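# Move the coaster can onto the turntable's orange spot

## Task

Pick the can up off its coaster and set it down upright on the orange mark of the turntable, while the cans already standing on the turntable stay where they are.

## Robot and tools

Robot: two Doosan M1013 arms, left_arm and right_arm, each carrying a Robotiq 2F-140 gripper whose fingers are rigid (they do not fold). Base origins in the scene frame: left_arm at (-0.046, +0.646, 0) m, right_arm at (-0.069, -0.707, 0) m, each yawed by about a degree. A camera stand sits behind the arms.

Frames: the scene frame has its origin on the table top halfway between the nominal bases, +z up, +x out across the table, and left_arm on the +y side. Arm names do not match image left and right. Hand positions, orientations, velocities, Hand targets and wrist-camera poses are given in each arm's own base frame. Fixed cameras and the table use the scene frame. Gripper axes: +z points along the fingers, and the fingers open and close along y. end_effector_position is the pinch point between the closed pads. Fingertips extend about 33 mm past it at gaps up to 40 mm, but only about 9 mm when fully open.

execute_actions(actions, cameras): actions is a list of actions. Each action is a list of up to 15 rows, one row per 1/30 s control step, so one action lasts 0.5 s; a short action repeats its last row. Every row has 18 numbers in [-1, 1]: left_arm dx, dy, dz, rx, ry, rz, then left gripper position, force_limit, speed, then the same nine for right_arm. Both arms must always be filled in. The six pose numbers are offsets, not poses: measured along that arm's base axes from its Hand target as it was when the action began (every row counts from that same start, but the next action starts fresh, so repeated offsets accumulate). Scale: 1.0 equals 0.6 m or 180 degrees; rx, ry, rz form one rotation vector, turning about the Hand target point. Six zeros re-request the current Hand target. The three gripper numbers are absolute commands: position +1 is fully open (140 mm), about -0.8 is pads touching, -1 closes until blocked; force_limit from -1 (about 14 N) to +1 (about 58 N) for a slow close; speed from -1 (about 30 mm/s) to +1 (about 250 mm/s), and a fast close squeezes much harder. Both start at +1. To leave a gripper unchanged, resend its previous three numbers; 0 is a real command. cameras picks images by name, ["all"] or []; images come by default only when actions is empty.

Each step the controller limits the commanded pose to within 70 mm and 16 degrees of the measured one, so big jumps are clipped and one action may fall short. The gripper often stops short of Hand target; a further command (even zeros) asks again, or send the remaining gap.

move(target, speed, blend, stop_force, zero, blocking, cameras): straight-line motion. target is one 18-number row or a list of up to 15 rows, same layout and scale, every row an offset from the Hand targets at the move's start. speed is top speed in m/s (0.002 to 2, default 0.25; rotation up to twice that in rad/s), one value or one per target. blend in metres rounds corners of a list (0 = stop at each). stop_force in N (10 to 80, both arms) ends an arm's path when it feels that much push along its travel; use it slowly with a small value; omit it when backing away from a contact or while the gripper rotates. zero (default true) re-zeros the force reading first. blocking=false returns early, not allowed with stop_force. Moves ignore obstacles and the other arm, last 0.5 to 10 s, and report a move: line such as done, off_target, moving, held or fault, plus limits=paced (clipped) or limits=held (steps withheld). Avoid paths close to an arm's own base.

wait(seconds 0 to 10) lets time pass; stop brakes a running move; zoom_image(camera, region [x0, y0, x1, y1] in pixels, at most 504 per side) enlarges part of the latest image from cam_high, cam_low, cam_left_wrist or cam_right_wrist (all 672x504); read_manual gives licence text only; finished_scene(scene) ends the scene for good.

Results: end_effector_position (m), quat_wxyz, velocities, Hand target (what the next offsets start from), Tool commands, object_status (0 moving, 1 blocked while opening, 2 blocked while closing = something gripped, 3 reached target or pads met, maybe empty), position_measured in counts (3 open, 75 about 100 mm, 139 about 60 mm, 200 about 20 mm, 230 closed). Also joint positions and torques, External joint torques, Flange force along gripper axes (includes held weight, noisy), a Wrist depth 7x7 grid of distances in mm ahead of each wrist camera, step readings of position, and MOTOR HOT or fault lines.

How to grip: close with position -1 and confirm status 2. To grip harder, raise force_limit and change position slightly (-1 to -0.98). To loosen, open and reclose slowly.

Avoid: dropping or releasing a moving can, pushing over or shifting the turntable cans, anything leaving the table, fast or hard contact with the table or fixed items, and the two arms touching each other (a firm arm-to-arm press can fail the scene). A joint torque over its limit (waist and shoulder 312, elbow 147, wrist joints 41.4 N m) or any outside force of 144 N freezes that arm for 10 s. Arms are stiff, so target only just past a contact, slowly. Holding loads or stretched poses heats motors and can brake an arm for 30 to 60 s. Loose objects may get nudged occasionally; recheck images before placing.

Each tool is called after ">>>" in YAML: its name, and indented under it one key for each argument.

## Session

>>> execute_actions:
  actions: []

>>> wait:
  seconds: 1
  cameras: ["cam_high"]

Scene clock: 0.00 s.
left_arm: end_effector_position=(+0.2744, -0.0834, +0.3160) position_measured=3 object_status=3 end_effector_quat_wxyz=(+0.036, +0.781, -0.623, +0.023) | right_arm: end_effector_position=(+0.7157, +0.9396, +0.3490) position_measured=3 object_status=3 end_effector_quat_wxyz=(-0.553, +0.704, +0.390, +0.214)
Joint positions: left_arm=[-0.319 -0.46 2.14 -0.084 1.444 2.609] | right_arm=[0.654 0.793 1.032 1.37 1.011 0.58]
Joint velocities: within noise
Joint torques (N m): no reading
External joint torques (N m): no reading
Flange force (N): no reading
Wrist depth (mm): cam_left_wrist=[397 397 402 403 405 407 411 / 414 417 418 421 423 428 428 / 432 434 438 444 444 444 444 / 446 134 458 464 466 431 124 / - 484 485 485 490 367 112 / - 509 513 515 519 326 280 / - 1462 1511 1444 376 310 283] | cam_right_wrist=[3023 2864 - 2291 3109 2446 1943 / - - - 2418 2392 1943 1661 / 479 - 3023 2721 756 606 1369 / 809 135 3201 806 636 526 433 / - 147 871 676 543 473 112 / - 756 716 576 485 414 112 / - 745 608 501 428 373 348]
Hand target: left_arm +0.2744, -0.0834, +0.3160; +0.036, +0.781, -0.623, +0.023 | right_arm +0.7157, +0.9396, +0.3490; -0.553, +0.704, +0.390, +0.214
Tool commands: left_gripper/position=+1.0 left_gripper/force_limit=+1.0 left_gripper/speed=+1.0 right_gripper/position=+1.0 right_gripper/force_limit=+1.0 right_gripper/speed=+1.0
camera_calibration:
cam_left_wrist: T_world_to_cam=[[-0.978865, -0.203509, 0.0201657, 0.253726], [-0.189854, 0.940958, 0.280276, 0.0389335], [-0.0760136, 0.270524, -0.959708, 0.489016], [0, 0, 0, 1]] pos_world=[0.292927, -0.11729, 0.453284]
cam_right_wrist: T_world_to_cam=[[0.800265, -0.0766067, -0.594733, -0.28221], [-0.513656, -0.599332, -0.613969, 1.15605], [-0.309409, 0.796826, -0.518974, -0.201694], [0, 0, 0, 1]] pos_world=[0.757246, 0.831951, 0.437263]

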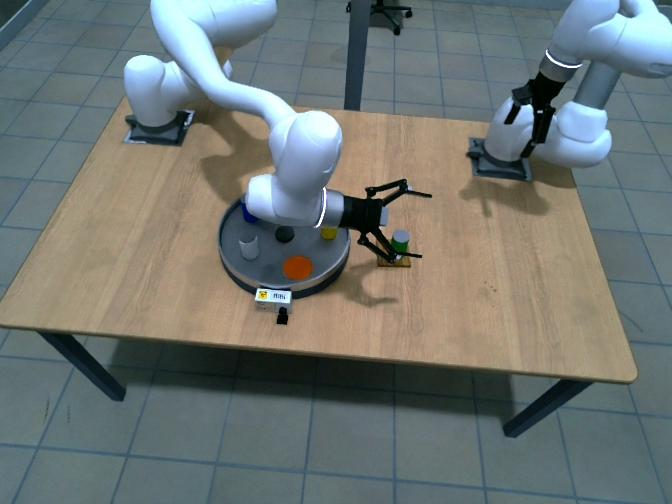

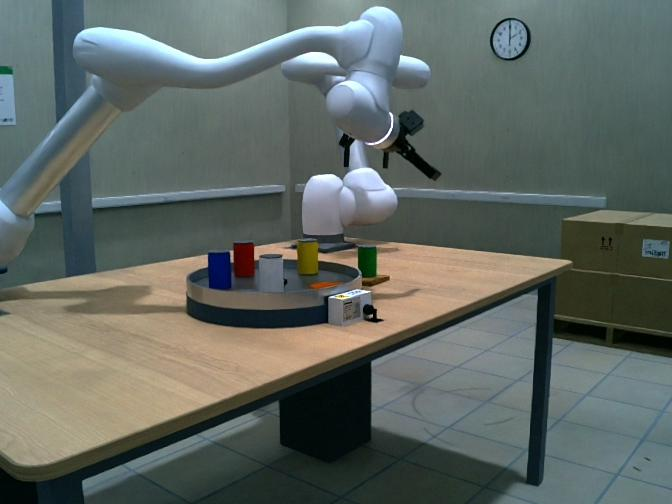

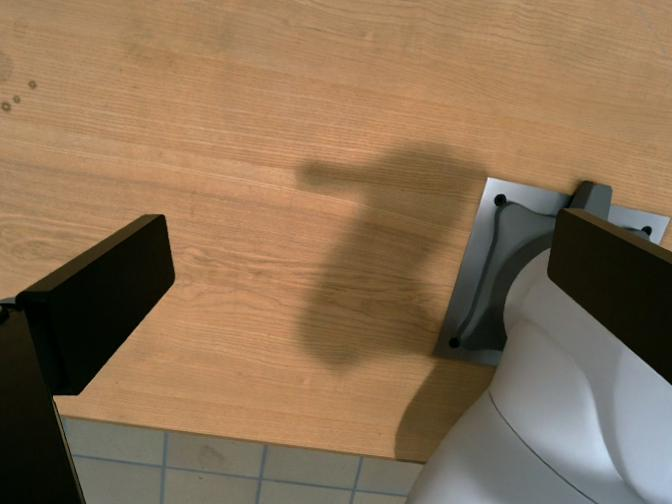

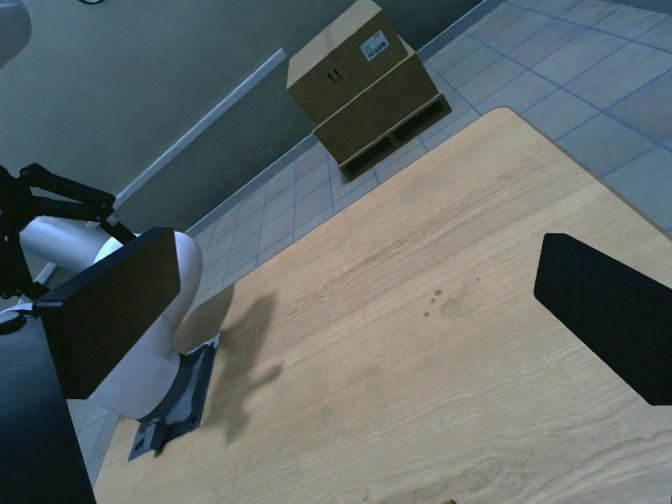

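Scene clock: 1.00 s.
left_arm: end_effector_position=(+0.2744, -0.0834, +0.3160) position_measured=3 object_status=3 end_effector_quat_wxyz=(+0.036, +0.781, -0.623, +0.023) | right_arm: end_effector_position=(+0.7157, +0.9396, +0.3490) position_measured=3 object_status=3 end_effector_quat_wxyz=(-0.553, +0.704, +0.390, +0.214)
Joint positions: left_arm=[-0.319 -0.46 2.14 -0.084 1.444 2.609] | right_arm=[0.654 0.793 1.032 1.37 1.011 0.58]
Joint torques (N m): left_arm=[0.59 1.18 -44.44 4.45 -0.45 0.19] | right_arm=[-1.9 -124.66 -41.81 2.82 1.02 0.16]
External joint torques (N m): left_arm=[-0.7 3.05 3.18 -0.49 0.38 -0.18] | right_arm=[1.75 9 -0.8 0.16 -0.74 -0.19]
Flange force (N): left_arm=[3.1 -0.8 5.5] | right_arm=[8.9 11.3 12.5]
Wrist depth (mm): cam_left_wrist=[396 399 403 403 406 407 409 / 414 416 421 424 424 426 428 / 433 435 439 442 444 444 448 / 446 134 459 463 465 440 124 / - 481 484 488 488 364 112 / - 505 509 515 519 327 279 / - 1435 1425 1481 377 312 283] | cam_right_wrist=[- 3957 - 2366 1799 2340 2015 / - - - 2473 2418 1714 1600 / 470 - 2755 2721 764 611 1288 / 806 135 2622 806 642 522 435 / - 147 881 676 548 470 112 / - 753 714 570 479 415 112 / - 756 606 501 428 373 347]
Hand target: left_arm +0.2744, -0.0834, +0.3160; +0.036, +0.781, -0.623, +0.023 | right_arm +0.7157, +0.9396, +0.3490; -0.553, +0.704, +0.390, +0.214
Tool commands: left_gripper/position=+1.0 left_gripper/force_limit=+1.0 left_gripper/speed=+1.0 right_gripper/position=+1.0 right_gripper/force_limit=+1.0 right_gripper/speed=+1.0
wait: 1.00 s; at rest by 0.17 s
Images, in order (width x height): cam_high 672x504.

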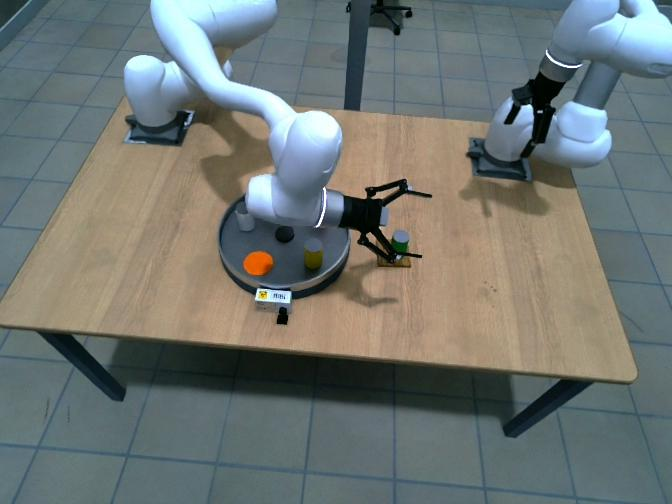

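>>> move:
  target: [0,0,0.02,0,0,0,0.17,-0.05,0,-0.3,-0.9,0.2,0,0,0,1,1,1]
  speed: 0.5

>>> move:
  target: [0.459,-0.503,0.003,0.0214,-0.0198,-0.4092,0.17,-0.05,0,0,-0.45,0,0,0,0,1,1,1]
  speed: 0.4
  cameras: ["cam_high","cam_left_wrist"]

Scene clock: 4.67 s.
left_arm: end_effector_position=(+0.2744, -0.0834, +0.3280) position_measured=108 object_status=3 end_effector_quat_wxyz=(+0.036, +0.781, -0.623, +0.023) | right_arm: end_effector_position=(+0.5357, +0.3997, +0.4689) position_measured=3 object_status=3 end_effector_quat_wxyz=(-0.553, +0.704, +0.390, +0.214)
Joint positions: left_arm=[-0.319 -0.462 2.119 -0.084 1.467 2.607] | right_arm=[0.087 0.102 1.838 1.272 1.508 0.329]
Joint torques (N m): left_arm=[0.69 0.9 -44.29 4.38 -0.44 0.16] | right_arm=[-1.17 -56.08 -39.61 3.4 1.66 0.14]
External joint torques (N m): left_arm=[-0.77 3.36 2.83 -0.41 0.36 -0.16] | right_arm=[1.33 5.38 -0.57 0.17 -0.74 -0.17]
Flange force (N): left_arm=[3.7 -1.5 5.0] | right_arm=[4.5 8.6 4.3]
Wrist depth (mm): cam_left_wrist=[406 409 410 413 416 421 419 / 426 428 430 433 433 438 438 / 446 449 451 455 457 456 459 / 467 464 132 476 472 123 411 / - 88 498 500 501 - 79 / - - 523 527 526 - - / - - 1444 1462 387 - -] | cam_right_wrist=[- 942 789 2941 3154 2687 2113 / 1072 1209 955 3298 1230 914 756 / - - 1223 1296 980 775 646 / 4107 135 1202 1036 800 625 515 / - 147 1105 860 642 548 112 / - 2902 926 733 561 476 102 / - 2366 769 646 476 432 -]
Hand target: left_arm +0.2744, -0.0834, +0.3280; +0.036, +0.781, -0.623, +0.023 | right_arm +0.5357, +0.3996, +0.4690; -0.553, +0.704, +0.390, +0.214
Off the commanded pose: left_arm 0.000 m, 0 deg | right_arm 0.000 m, 0 deg.
move: done; limits=paced

Scene clock: 6.93 s.
left_arm: end_effector_position=(+0.5498, -0.3851, +0.3298) position_measured=108 object_status=3 end_effector_quat_wxyz=(+0.000, -0.252, +0.968, +0.000) | right_arm: end_effector_position=(+0.5357, +0.1297, +0.4690) position_measured=3 object_status=3 end_effector_quat_wxyz=(-0.553, +0.704, +0.390, +0.214)
Joint positions: left_arm=[-0.663 0.195 1.553 0 1.394 3.541] | right_arm=[-0.366 0.137 1.798 1.086 1.901 0.171]
Joint torques (N m): left_arm=[0.52 -62.18 -44.31 4.57 -0.24 0.03] | right_arm=[-2.23 -58.47 -38.27 3.84 2 0.17]
External joint torques (N m): left_arm=[-0.77 1.28 3.44 -0.43 0.26 -0.03] | right_arm=[2.18 5.46 -0.73 0.16 -0.72 -0.2]
Flange force (N): left_arm=[3.1 3.6 5.0] | right_arm=[4.6 10.3 0.8]
Wrist depth (mm): cam_left_wrist=[285 354 403 405 408 408 405 / 380 380 432 414 429 429 431 / 455 454 455 459 456 455 455 / 486 474 132 485 480 123 479 / - 88 519 520 519 - 79 / - - 560 561 558 - - / - - 1521 1585 1585 - -] | cam_right_wrist=[- 2687 1237 2864 3154 2721 2244 / - - 1258 3065 1223 934 777 / - - 1344 1327 864 728 603 / - 133 1533 1057 721 561 545 / - 117 1077 860 622 565 113 / - 2591 930 740 613 530 112 / - 488 709 635 545 480 449]
Hand target: left_arm +0.5498, -0.3852, +0.3298; +0.000, -0.252, +0.968, +0.000 | right_arm +0.5357, +0.1296, +0.4690; -0.553, +0.704, +0.390, +0.214
Off the commanded pose: left_arm 0.000 m, 0 deg | right_arm 0.000 m, 0 deg.
move: done
camera_calibration:
cam_left_wrist: T_world_to_cam=[[-0.470663, 0.882295, -0.0057348, 0.608919], [0.822992, 0.441352, 0.357619, -0.403502], [0.318057, 0.163598, -0.93385, 0.338401], [0, 0, 0, 1]] pos_world=[0.511044, -0.414521, 0.463808]
Images, in order (width x height): cam_high 672x504, cam_left_wrist 672x504.

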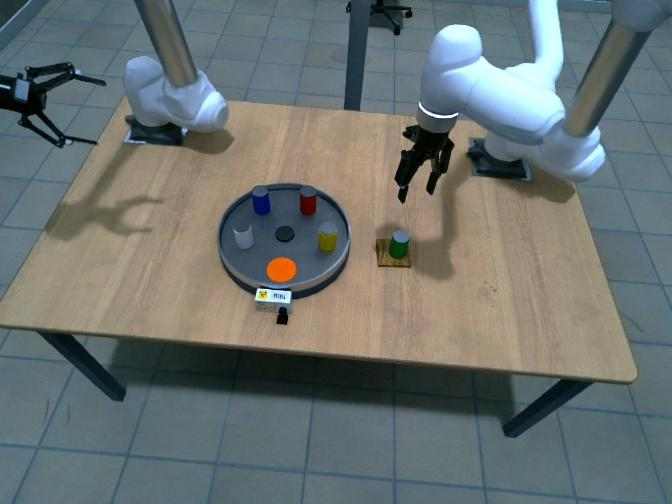

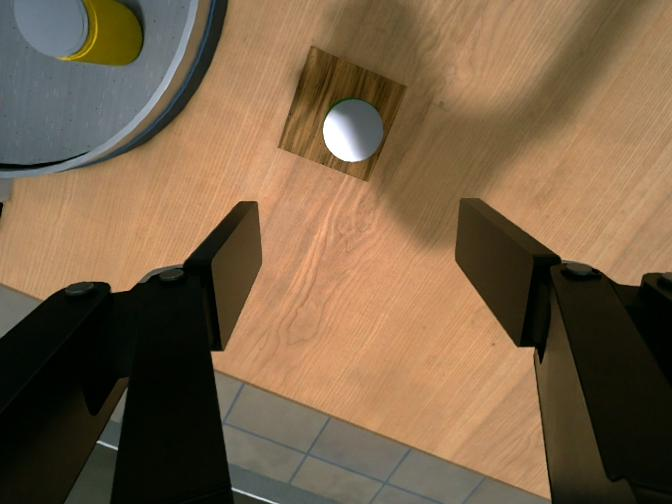

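>>> move:
  target:
    - [-0.035,-0.004,-0.22,0,0,0,0.17,-0.05,0,0,0,0,0,0,0,1,1,1]
    - [-0.035,-0.004,-0.4405,0,0,0,0.17,-0.05,0,0,0,0,0,0,0,1,1,1]
    - [-0.035,-0.004,-0.4405,0,0,0,-1,-0.05,-1,0,0,0,0,0,0,1,1,1]
    - [-0.035,-0.004,-0.18,0,0,0,-1,-0.05,-1,0,0,0,0,0,0,1,1,1]
    - [-0.2453,-0.5627,-0.058,0,0,0,-1,-0.05,-1,0,0,0,0,0,0,1,1,1]
  blend: [0.05,0,0,0.05,0]
  speed: 0.22
  cameras: ["cam_high","cam_left_wrist"]

>>> wait:
  seconds: 1
  cameras: ["cam_high","cam_left_wrist"]

>>> wait:
  seconds: 1
  cameras: ["cam_high","cam_left_wrist"]

>>> wait:
  seconds: 1
  cameras: ["cam_high","cam_left_wrist"]

>>> wait:
  seconds: 1
  cameras: ["cam_high","cam_left_wrist"]

>>> wait:
  seconds: 1
  cameras: ["cam_high","cam_left_wrist"]

>>> wait:
  seconds: 1
  cameras: ["cam_high","cam_left_wrist"]

Scene clock: 14.03 s.
left_arm: end_effector_position=(+0.4026, -0.7227, +0.2950) position_measured=151 object_status=2 end_effector_quat_wxyz=(+0.000, -0.252, +0.968, +0.000) | right_arm: end_effector_position=(+0.5357, +0.1296, +0.4690) position_measured=3 object_status=3 end_effector_quat_wxyz=(-0.553, +0.704, +0.390, +0.214)
Joint positions: left_arm=[-1.104 0.457 1.26 0 1.425 3.099] | right_arm=[-0.366 0.137 1.798 1.086 1.901 0.171]
Joint torques (N m): left_arm=[-0.28 -89 -44.8 4.64 -0.2 0.12] | right_arm=[-2.11 -58.54 -38.36 3.81 2.04 0.13]
External joint torques (N m): left_arm=[-0.36 2.23 3.55 -0.47 0.19 -0.12] | right_arm=[1.86 5.61 -0.64 0.2 -0.76 -0.16]
Flange force (N): left_arm=[0.6 5.0 5.3] | right_arm=[4.3 10.4 0.4]
Wrist depth (mm): cam_left_wrist=[375 367 333 372 376 377 376 / 352 349 342 357 388 398 398 / 363 361 373 127 360 421 424 / 393 389 107 - 108 444 450 / - 91 82 - - - 79 / - - 64 441 519 - - / - - - 561 - - -] | cam_right_wrist=[- 453 517 2941 2982 2687 2034 / - 4442 540 1533 1230 907 777 / - 6219 1386 1152 860 702 611 / - 126 1555 1046 721 610 547 / - 147 1122 867 636 567 112 / - 2827 922 740 615 533 112 / - 517 711 640 552 477 442]
Hand target: left_arm +0.4026, -0.7228, +0.2950; +0.000, -0.252, +0.968, +0.000 | right_arm +0.5357, +0.1296, +0.4690; -0.553, +0.704, +0.390, +0.214
Off the commanded pose: left_arm 0.000 m, 0 deg | right_arm 0.000 m, 0 deg.
move: done
camera_calibration:
cam_left_wrist: T_world_to_cam=[[-0.4706, 0.882328, -0.00579506, 0.837376], [0.823106, 0.44136, 0.35735, -0.120914], [0.317857, 0.163399, -0.933953, 0.407885], [0, 0, 0, 1]] pos_world=[0.363944, -0.752121, 0.429007]
Images, in order (width x height): cam_high 672x504, cam_left_wrist 672x504.

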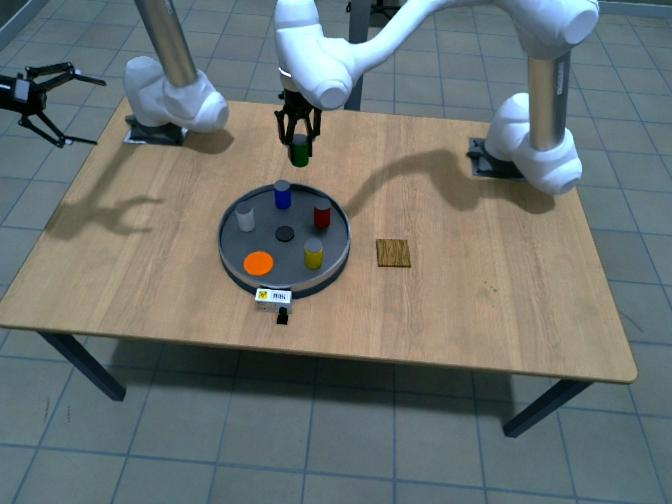

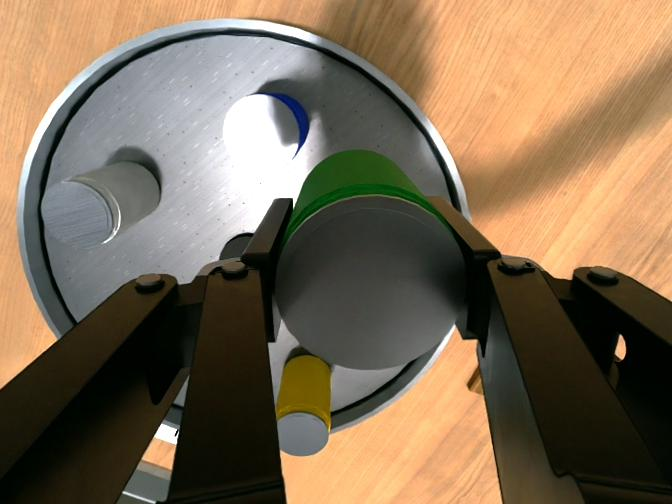

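Scene clock: 15.03 s.
left_arm: end_effector_position=(+0.4026, -0.7228, +0.2950) position_measured=151 object_status=2 end_effector_quat_wxyz=(+0.000, -0.252, +0.968, +0.000) | right_arm: end_effector_position=(+0.5357, +0.1296, +0.4690) position_measured=3 object_status=3 end_effector_quat_wxyz=(-0.553, +0.704, +0.390, +0.214)
Joint positions: left_arm=[-1.104 0.457 1.26 0 1.425 3.099] | right_arm=[-0.366 0.137 1.798 1.086 1.901 0.171]
Joint torques (N m): left_arm=[0.47 -88.89 -44.82 4.65 -0.31 0.11] | right_arm=[-1.8 -58.43 -38.27 3.82 1.99 0.16]
External joint torques (N m): left_arm=[-0.72 2.59 3.73 -0.48 0.3 -0.11] | right_arm=[1.72 5.73 -0.63 0.16 -0.71 -0.19]
Flange force (N): left_arm=[1.0 4.8 5.5] | right_arm=[4.2 10.6 0.1]
Wrist depth (mm): cam_left_wrist=[373 368 339 372 376 376 376 / 353 348 346 351 388 396 399 / 366 364 377 127 362 421 423 / 393 398 107 - 107 444 451 / - 91 82 - - - 79 / - - 64 359 517 - - / - - - 558 - - -] | cam_right_wrist=[- 457 1008 2982 2827 2502 2177 / - - 528 1589 1237 922 1566 / 5728 - 1344 1122 955 680 611 / - 135 1555 1046 721 615 552 / - 135 1110 867 631 539 112 / - 2687 914 733 618 531 112 / - 1311 702 638 545 478 442]
Hand target: left_arm +0.4026, -0.7228, +0.2950; +0.000, -0.252, +0.968, +0.000 | right_arm +0.5357, +0.1296, +0.4690; -0.553, +0.704, +0.390, +0.214
Tool commands: left_gripper/position=-1.0 left_gripper/force_limit=-0.05 left_gripper/speed=-1.0 right_gripper/position=+1.0 right_gripper/force_limit=+1.0 right_gripper/speed=+1.0
Off the commanded pose: left_arm 0.000 m, 0 deg | right_arm 0.000 m, 0 deg.
wait: 1.00 s; at rest by 0.17 s
camera_calibration:
cam_left_wrist: T_world_to_cam=[[-0.4706, 0.882328, -0.00579506, 0.837417], [0.823106, 0.44136, 0.35735, -0.120787], [0.317857, 0.163399, -0.933953, 0.407933], [0, 0, 0, 1]] pos_world=[0.363844, -0.752221, 0.429007]
Images, in order (width x height): cam_high 672x504, cam_left_wrist 672x504.

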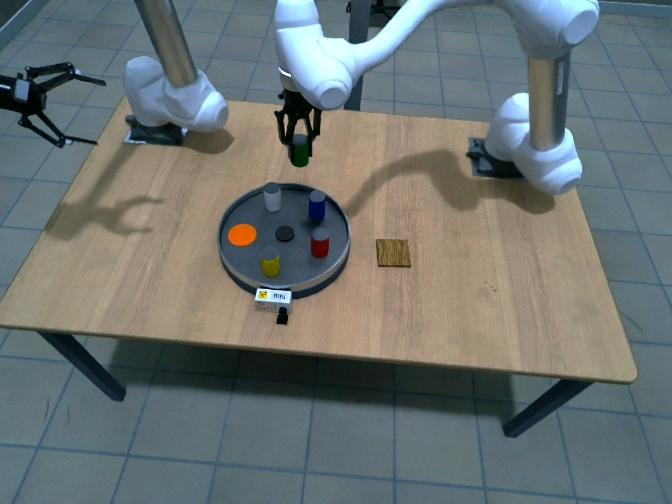

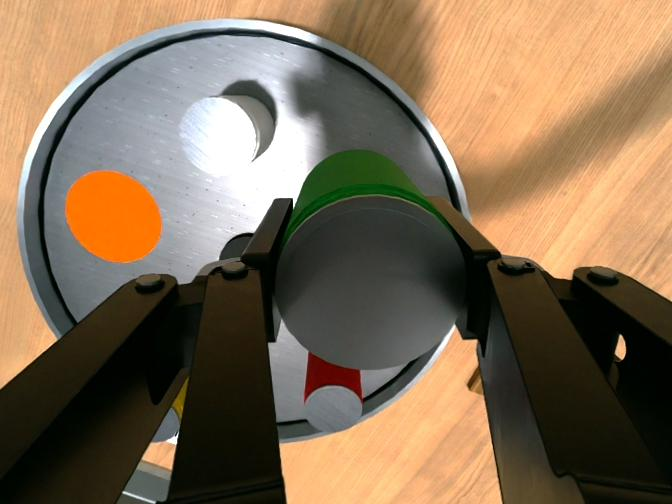

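Scene clock: 16.03 s.
left_arm: end_effector_position=(+0.4026, -0.7228, +0.2950) position_measured=151 object_status=2 end_effector_quat_wxyz=(+0.000, -0.252, +0.968, +0.000) | right_arm: end_effector_position=(+0.5357, +0.1296, +0.4690) position_measured=3 object_status=3 end_effector_quat_wxyz=(-0.553, +0.704, +0.390, +0.214)
Joint positions: left_arm=[-1.104 0.457 1.26 0 1.425 3.099] | right_arm=[-0.366 0.137 1.798 1.086 1.901 0.171]
Joint torques (N m): left_arm=[0.81 -88.29 -44.93 4.68 -0.28 0.17] | right_arm=[-1.98 -58.59 -38.33 3.83 2 0.16]
External joint torques (N m): left_arm=[-0.77 2 3.83 -0.5 0.27 -0.17] | right_arm=[2.02 5.39 -0.68 0.15 -0.72 -0.19]
Flange force (N): left_arm=[1.1 6.1 5.5] | right_arm=[4.4 10.1 0.6]
Wrist depth (mm): cam_left_wrist=[375 367 339 368 375 375 375 / 353 351 350 349 389 396 398 / 370 374 370 133 360 423 424 / 328 387 107 - 108 443 451 / - 91 82 - 111 - 79 / - - 64 453 - - - / - - - 560 - - -] | cam_right_wrist=[- 466 1008 2721 3023 2591 2134 / - 4031 539 1555 1202 918 1612 / 4631 - 1386 1140 867 670 611 / - 135 1511 1051 745 606 552 / - 117 1072 860 617 561 112 / - 2531 930 740 613 532 112 / - 507 714 638 545 479 444]
Hand target: left_arm +0.4026, -0.7228, +0.2950; +0.000, -0.252, +0.968, +0.000 | right_arm +0.5357, +0.1296, +0.4690; -0.553, +0.704, +0.390, +0.214
Tool commands: left_gripper/position=-1.0 left_gripper/force_limit=-0.05 left_gripper/speed=-1.0 right_gripper/position=+1.0 right_gripper/force_limit=+1.0 right_gripper/speed=+1.0
Off the commanded pose: left_arm 0.000 m, 0 deg | right_arm 0.000 m, 0 deg.
wait: 1.00 s; at rest by 0.17 s
camera_calibration:
cam_left_wrist: T_world_to_cam=[[-0.4706, 0.882328, -0.00579506, 0.837417], [0.823106, 0.44136, 0.35735, -0.120787], [0.317857, 0.163399, -0.933953, 0.407933], [0, 0, 0, 1]] pos_world=[0.363844, -0.752221, 0.429007]
Images, in order (width x height): cam_high 672x504, cam_left_wrist 672x504.

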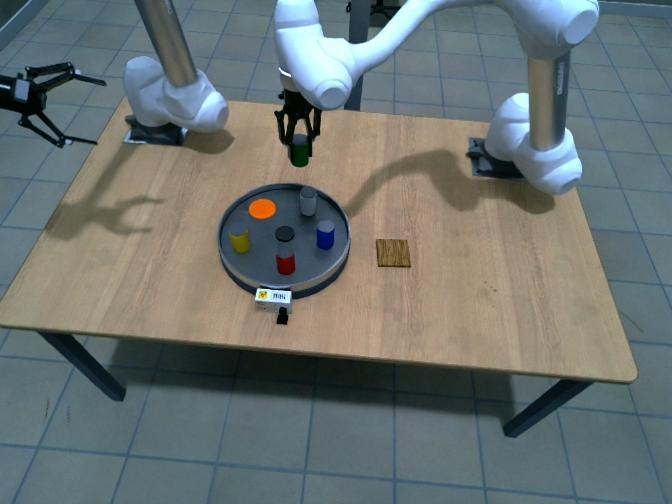

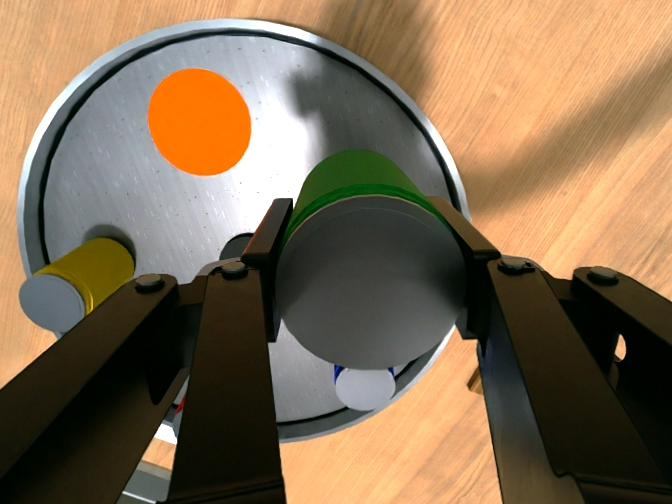

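Scene clock: 17.03 s.
left_arm: end_effector_position=(+0.4026, -0.7228, +0.2950) position_measured=151 object_status=2 end_effector_quat_wxyz=(+0.000, -0.252, +0.968, +0.000) | right_arm: end_effector_position=(+0.5357, +0.1296, +0.4690) position_measured=3 object_status=3 end_effector_quat_wxyz=(-0.553, +0.704, +0.390, +0.214)
Joint positions: left_arm=[-1.104 0.457 1.26 0 1.425 3.099] | right_arm=[-0.366 0.137 1.798 1.086 1.901 0.171]
Joint torques (N m): left_arm=[0.53 -88.43 -44.83 4.54 -0.29 0.1] | right_arm=[-1.86 -58.52 -38.38 3.79 2.02 0.16]
External joint torques (N m): left_arm=[-0.99 2.29 3.77 -0.39 0.28 -0.1] | right_arm=[1.92 5.26 -0.66 0.2 -0.73 -0.19]
Flange force (N): left_arm=[1.3 5.4 5.5] | right_arm=[4.3 9.9 0.6]
Wrist depth (mm): cam_left_wrist=[377 368 348 373 375 376 375 / 347 342 350 348 389 398 397 / 375 372 371 122 362 423 422 / 388 390 107 - 108 444 450 / - 91 82 - 111 - 78 / - - 64 452 515 - - / - - - 560 - - -] | cam_right_wrist=[- 452 515 3249 2902 2291 2177 / - - 539 1555 1202 914 1612 / - - 1386 1164 942 687 617 / - 133 1461 1051 738 560 554 / - 126 1128 878 611 550 112 / - 2155 922 728 618 524 112 / - 510 698 642 552 478 441]
Hand target: left_arm +0.4026, -0.7228, +0.2950; +0.000, -0.252, +0.968, +0.000 | right_arm +0.5357, +0.1296, +0.4690; -0.553, +0.704, +0.390, +0.214
Tool commands: left_gripper/position=-1.0 left_gripper/force_limit=-0.05 left_gripper/speed=-1.0 right_gripper/position=+1.0 right_gripper/force_limit=+1.0 right_gripper/speed=+1.0
Off the commanded pose: left_arm 0.000 m, 0 deg | right_arm 0.000 m, 0 deg.
wait: 1.00 s; at rest by 0.17 s
camera_calibration:
cam_left_wrist: T_world_to_cam=[[-0.4706, 0.882328, -0.00579506, 0.837417], [0.823106, 0.44136, 0.35735, -0.120787], [0.317857, 0.163399, -0.933953, 0.407933], [0, 0, 0, 1]] pos_world=[0.363844, -0.752221, 0.429007]
Images, in order (width x height): cam_high 672x504, cam_left_wrist 672x504.

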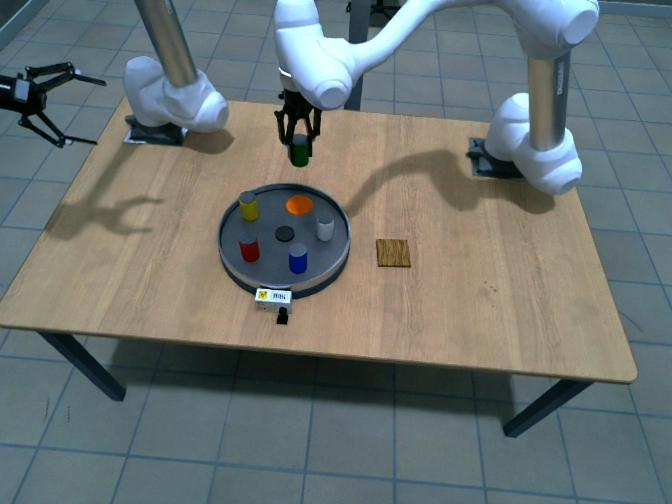

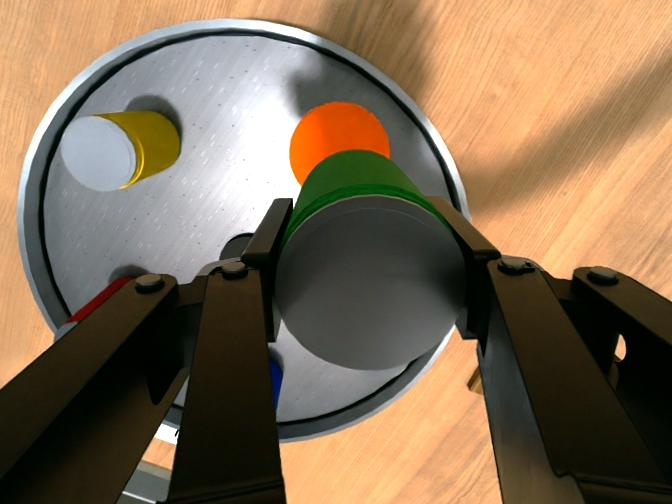

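Scene clock: 18.03 s.
left_arm: end_effector_position=(+0.4026, -0.7228, +0.2950) position_measured=151 object_status=2 end_effector_quat_wxyz=(+0.000, -0.252, +0.968, +0.000) | right_arm: end_effector_position=(+0.5357, +0.1296, +0.4690) position_measured=3 object_status=3 end_effector_quat_wxyz=(-0.553, +0.704, +0.390, +0.214)
Joint positions: left_arm=[-1.104 0.457 1.26 0 1.425 3.099] | right_arm=[-0.366 0.137 1.798 1.086 1.901 0.171]
Joint torques (N m): left_arm=[0.2 -88.44 -44.97 4.68 -0.33 0.15] | right_arm=[-1.94 -58.58 -38.35 3.81 1.97 0.16]
External joint torques (N m): left_arm=[0.12 1.8 3.76 -0.48 0.33 -0.16] | right_arm=[1.77 5.72 -0.62 0.18 -0.69 -0.19]
Flange force (N): left_arm=[0.0 6.2 5.3] | right_arm=[4.2 10.5 0.2]
Wrist depth (mm): cam_left_wrist=[377 367 337 369 377 375 375 / 351 350 346 346 389 400 399 / 347 361 371 133 363 424 424 / 396 389 107 - 114 445 450 / - 91 82 - 112 - 79 / - - 64 442 520 - - / - - - 558 - - -] | cam_right_wrist=[- 475 1032 2982 2982 2531 2134 / - - 540 1566 1216 930 1612 / - - 1335 1140 994 689 606 / - 135 1577 1057 743 584 547 / - 147 1128 871 636 551 112 / - 2721 911 735 620 533 112 / - 452 711 650 548 473 443]
Hand target: left_arm +0.4026, -0.7228, +0.2950; +0.000, -0.252, +0.968, +0.000 | right_arm +0.5357, +0.1296, +0.4690; -0.553, +0.704, +0.390, +0.214
Tool commands: left_gripper/position=-1.0 left_gripper/force_limit=-0.05 left_gripper/speed=-1.0 right_gripper/position=+1.0 right_gripper/force_limit=+1.0 right_gripper/speed=+1.0
Off the commanded pose: left_arm 0.000 m, 0 deg | right_arm 0.000 m, 0 deg.
wait: 1.00 s; at rest by 0.17 s
camera_calibration:
cam_left_wrist: T_world_to_cam=[[-0.4706, 0.882328, -0.00579506, 0.837417], [0.823106, 0.44136, 0.35735, -0.120787], [0.317857, 0.163399, -0.933953, 0.407933], [0, 0, 0, 1]] pos_world=[0.363844, -0.752221, 0.429007]
Images, in order (width x height): cam_high 672x504, cam_left_wrist 672x504.

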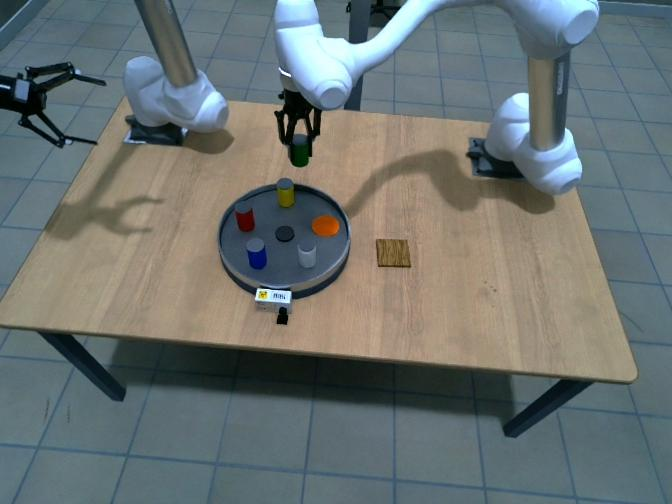

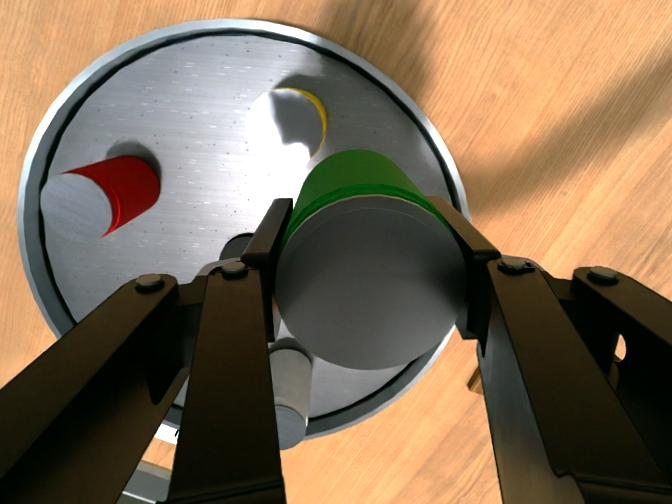

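Scene clock: 19.03 s.
left_arm: end_effector_position=(+0.4026, -0.7228, +0.2950) position_measured=151 object_status=2 end_effector_quat_wxyz=(+0.000, -0.252, +0.968, +0.000) | right_arm: end_effector_position=(+0.5357, +0.1296, +0.4690) position_measured=3 object_status=3 end_effector_quat_wxyz=(-0.553, +0.704, +0.390, +0.214)
Joint positions: left_arm=[-1.104 0.457 1.26 0 1.425 3.099] | right_arm=[-0.366 0.137 1.798 1.086 1.901 0.171]
Joint torques (N m): left_arm=[0.79 -88.89 -44.85 4.58 -0.33 0.13] | right_arm=[-2.13 -58.57 -38.28 3.82 2.02 0.15]
External joint torques (N m): left_arm=[-0.58 2.12 3.61 -0.39 0.32 -0.13] | right_arm=[2.05 5.72 -0.67 0.16 -0.74 -0.18]
Flange force (N): left_arm=[0.8 5.3 5.2] | right_arm=[4.5 10.7 0.6]
Wrist depth (mm): cam_left_wrist=[376 368 337 369 377 377 377 / 352 349 341 348 389 398 400 / 366 366 371 137 363 421 423 / - 385 107 - 114 444 450 / - 91 82 - - - 79 / - - 64 454 - - - / - - - 564 - - -] | cam_right_wrist=[4268 455 485 3201 3109 2473 2155 / 3510 - 531 1577 1189 926 1600 / 3818 5062 1319 1146 946 707 617 / - 133 1511 1036 745 548 548 / - 126 1099 867 644 561 112 / - 2790 911 733 613 527 112 / - 513 704 640 548 477 442]
Hand target: left_arm +0.4026, -0.7228, +0.2950; +0.000, -0.252, +0.968, +0.000 | right_arm +0.5357, +0.1296, +0.4690; -0.553, +0.704, +0.390, +0.214
Tool commands: left_gripper/position=-1.0 left_gripper/force_limit=-0.05 left_gripper/speed=-1.0 right_gripper/position=+1.0 right_gripper/force_limit=+1.0 right_gripper/speed=+1.0
Off the commanded pose: left_arm 0.000 m, 0 deg | right_arm 0.000 m, 0 deg.
wait: 1.00 s; at rest by 0.17 s
camera_calibration:
cam_left_wrist: T_world_to_cam=[[-0.4706, 0.882328, -0.00579506, 0.837417], [0.823106, 0.44136, 0.35735, -0.120787], [0.317857, 0.163399, -0.933953, 0.407933], [0, 0, 0, 1]] pos_world=[0.363844, -0.752221, 0.429007]
Images, in order (width x height): cam_high 672x504, cam_left_wrist 672x504.

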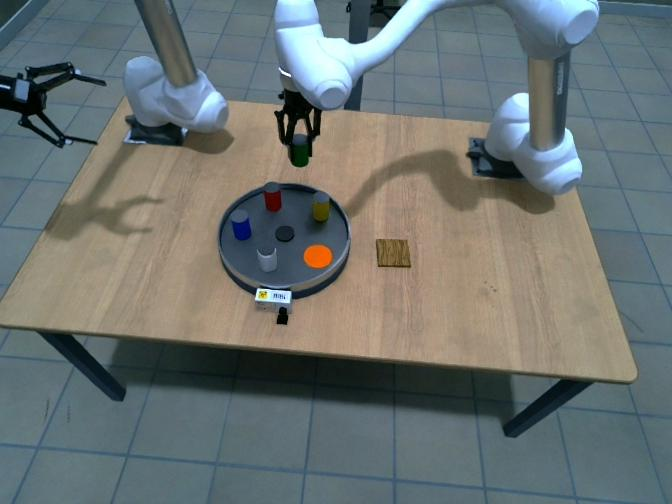

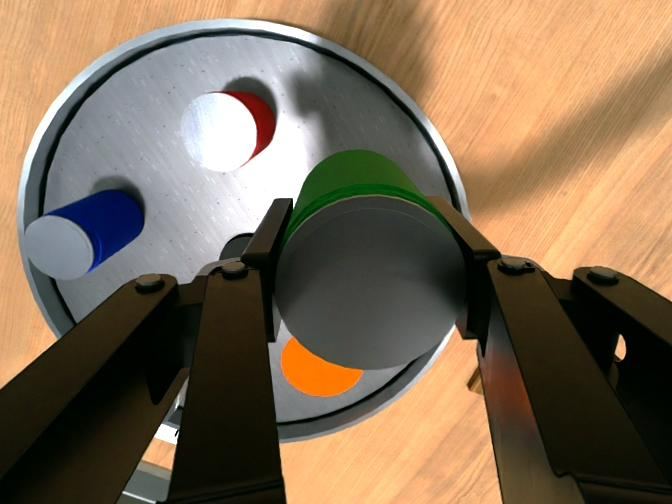

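Scene clock: 20.03 s.
left_arm: end_effector_position=(+0.4026, -0.7228, +0.2950) position_measured=151 object_status=2 end_effector_quat_wxyz=(+0.000, -0.252, +0.968, +0.000) | right_arm: end_effector_position=(+0.5357, +0.1296, +0.4690) position_measured=3 object_status=3 end_effector_quat_wxyz=(-0.553, +0.704, +0.390, +0.214)
Joint positions: left_arm=[-1.104 0.457 1.26 0 1.425 3.099] | right_arm=[-0.366 0.137 1.798 1.086 1.901 0.171]
Joint torques (N m): left_arm=[0.45 -88.86 -44.73 4.64 -0.37 0.08] | right_arm=[-1.92 -58.31 -38.28 3.8 1.99 0.2]
External joint torques (N m): left_arm=[-0.75 2.29 3.54 -0.47 0.37 -0.08] | right_arm=[1.92 5.11 -0.79 0.19 -0.71 -0.23]
Flange force (N): left_arm=[1.0 4.8 5.0] | right_arm=[4.4 9.8 0.5]
Wrist depth (mm): cam_left_wrist=[375 368 337 367 376 375 375 / 354 340 347 351 388 397 397 / 373 370 370 137 360 422 423 / 348 385 107 - 107 444 449 / - 91 82 111 - - 79 / - - 64 454 519 - - / - - - 560 - - -] | cam_right_wrist=[- 487 496 3154 2864 2654 2093 / - - 535 1566 1251 926 800 / - - 1395 1152 871 718 605 / - 125 1369 1032 730 567 543 / - 117 1099 854 625 560 112 / - 2340 911 743 620 530 112 / - 507 711 642 545 476 442]
Hand target: left_arm +0.4026, -0.7228, +0.2950; +0.000, -0.252, +0.968, +0.000 | right_arm +0.5357, +0.1296, +0.4690; -0.553, +0.704, +0.390, +0.214
Tool commands: left_gripper/position=-1.0 left_gripper/force_limit=-0.05 left_gripper/speed=-1.0 right_gripper/position=+1.0 right_gripper/force_limit=+1.0 right_gripper/speed=+1.0
Off the commanded pose: left_arm 0.000 m, 0 deg | right_arm 0.000 m, 0 deg.
wait: 1.00 s; at rest by 0.17 s
camera_calibration:
cam_left_wrist: T_world_to_cam=[[-0.4706, 0.882328, -0.00579506, 0.837417], [0.823106, 0.44136, 0.35735, -0.120787], [0.317857, 0.163399, -0.933953, 0.407933], [0, 0, 0, 1]] pos_world=[0.363844, -0.752221, 0.429007]
Images, in order (width x height): cam_high 672x504, cam_left_wrist 672x504.

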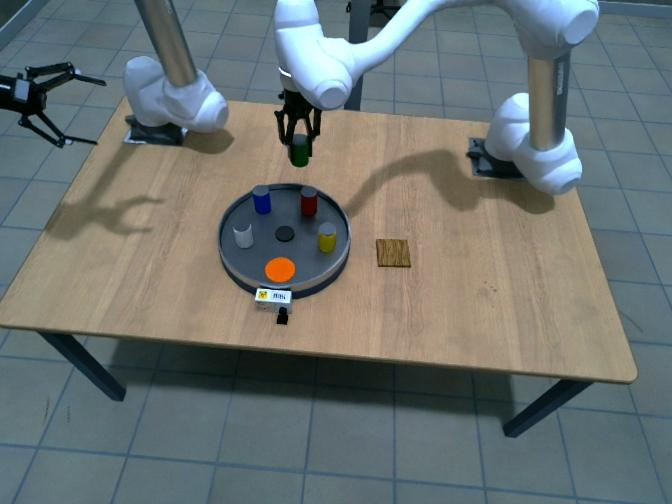

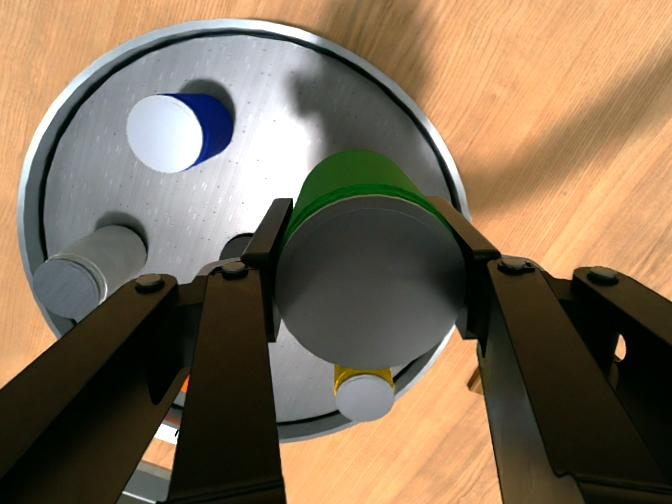

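>>> move:
  target: [0,0,-0.1333,0,0,0,-1,-0.05,-1,0,0,0,0,0,0,1,1,1]
  speed: 0.014
  blocking: false

Scene clock: 21.67 s.
left_arm: end_effector_position=(+0.4026, -0.7228, +0.2896) position_measured=151 object_status=2 end_effector_quat_wxyz=(+0.000, -0.252, +0.968, +0.000) end_effector_velocity=(-0.001, -0.001, -0.014) end_effector_angular_velocity=(+0.001, -0.001, -0.002) | right_arm: end_effector_position=(+0.5357, +0.1296, +0.4690) position_measured=3 object_status=3 end_effector_quat_wxyz=(-0.553, +0.704, +0.390, +0.214)
Joint positions: left_arm=[-1.104 0.458 1.267 0 1.416 3.099] | right_arm=[-0.366 0.137 1.798 1.086 1.901 0.171]
Joint velocities: left_arm=[-0.001 0.004 0.019 0.001 -0.023 0] | right_arm=[within noise]
Joint torques (N m): left_arm=[0.47 -88.62 -43.78 4.63 -0.21 0.08] | right_arm=[-1.87 -58.5 -38.31 3.86 2.02 0.17]
External joint torques (N m): left_arm=[-0.37 2.05 2.66 -0.45 0.21 -0.08] | right_arm=[1.83 5.09 -0.76 0.14 -0.74 -0.2]
Flange force (N): left_arm=[0.5 3.1 4.0] | right_arm=[4.2 9.7 0.4]
Wrist depth (mm): cam_left_wrist=[372 332 329 363 371 372 373 / 349 344 335 344 385 391 394 / 357 359 364 137 359 419 418 / 390 388 107 - 112 442 449 / - 91 82 110 - - 79 / - - 64 375 443 - - / - - - 554 - - -] | cam_right_wrist=[- 456 501 2755 3154 2473 2502 / - 6219 536 1491 1209 926 789 / - 3401 1413 1140 864 721 624 / - 133 1432 1046 716 610 551 / - 117 1105 874 638 550 112 / - 2687 922 743 617 531 112 / - 516 714 636 551 473 445]
Hand target: left_arm +0.4026, -0.7228, +0.2880; +0.000, -0.252, +0.968, +0.000 | right_arm +0.5357, +0.1296, +0.4690; -0.553, +0.704, +0.390, +0.214
Tool commands: left_gripper/position=-1.0 left_gripper/force_limit=-0.05 left_gripper/speed=-1.0 right_gripper/position=+1.0 right_gripper/force_limit=+1.0 right_gripper/speed=+1.0
Off the commanded pose: left_arm 0.075 m, 0 deg | right_arm 0.000 m, 0 deg.
move: running


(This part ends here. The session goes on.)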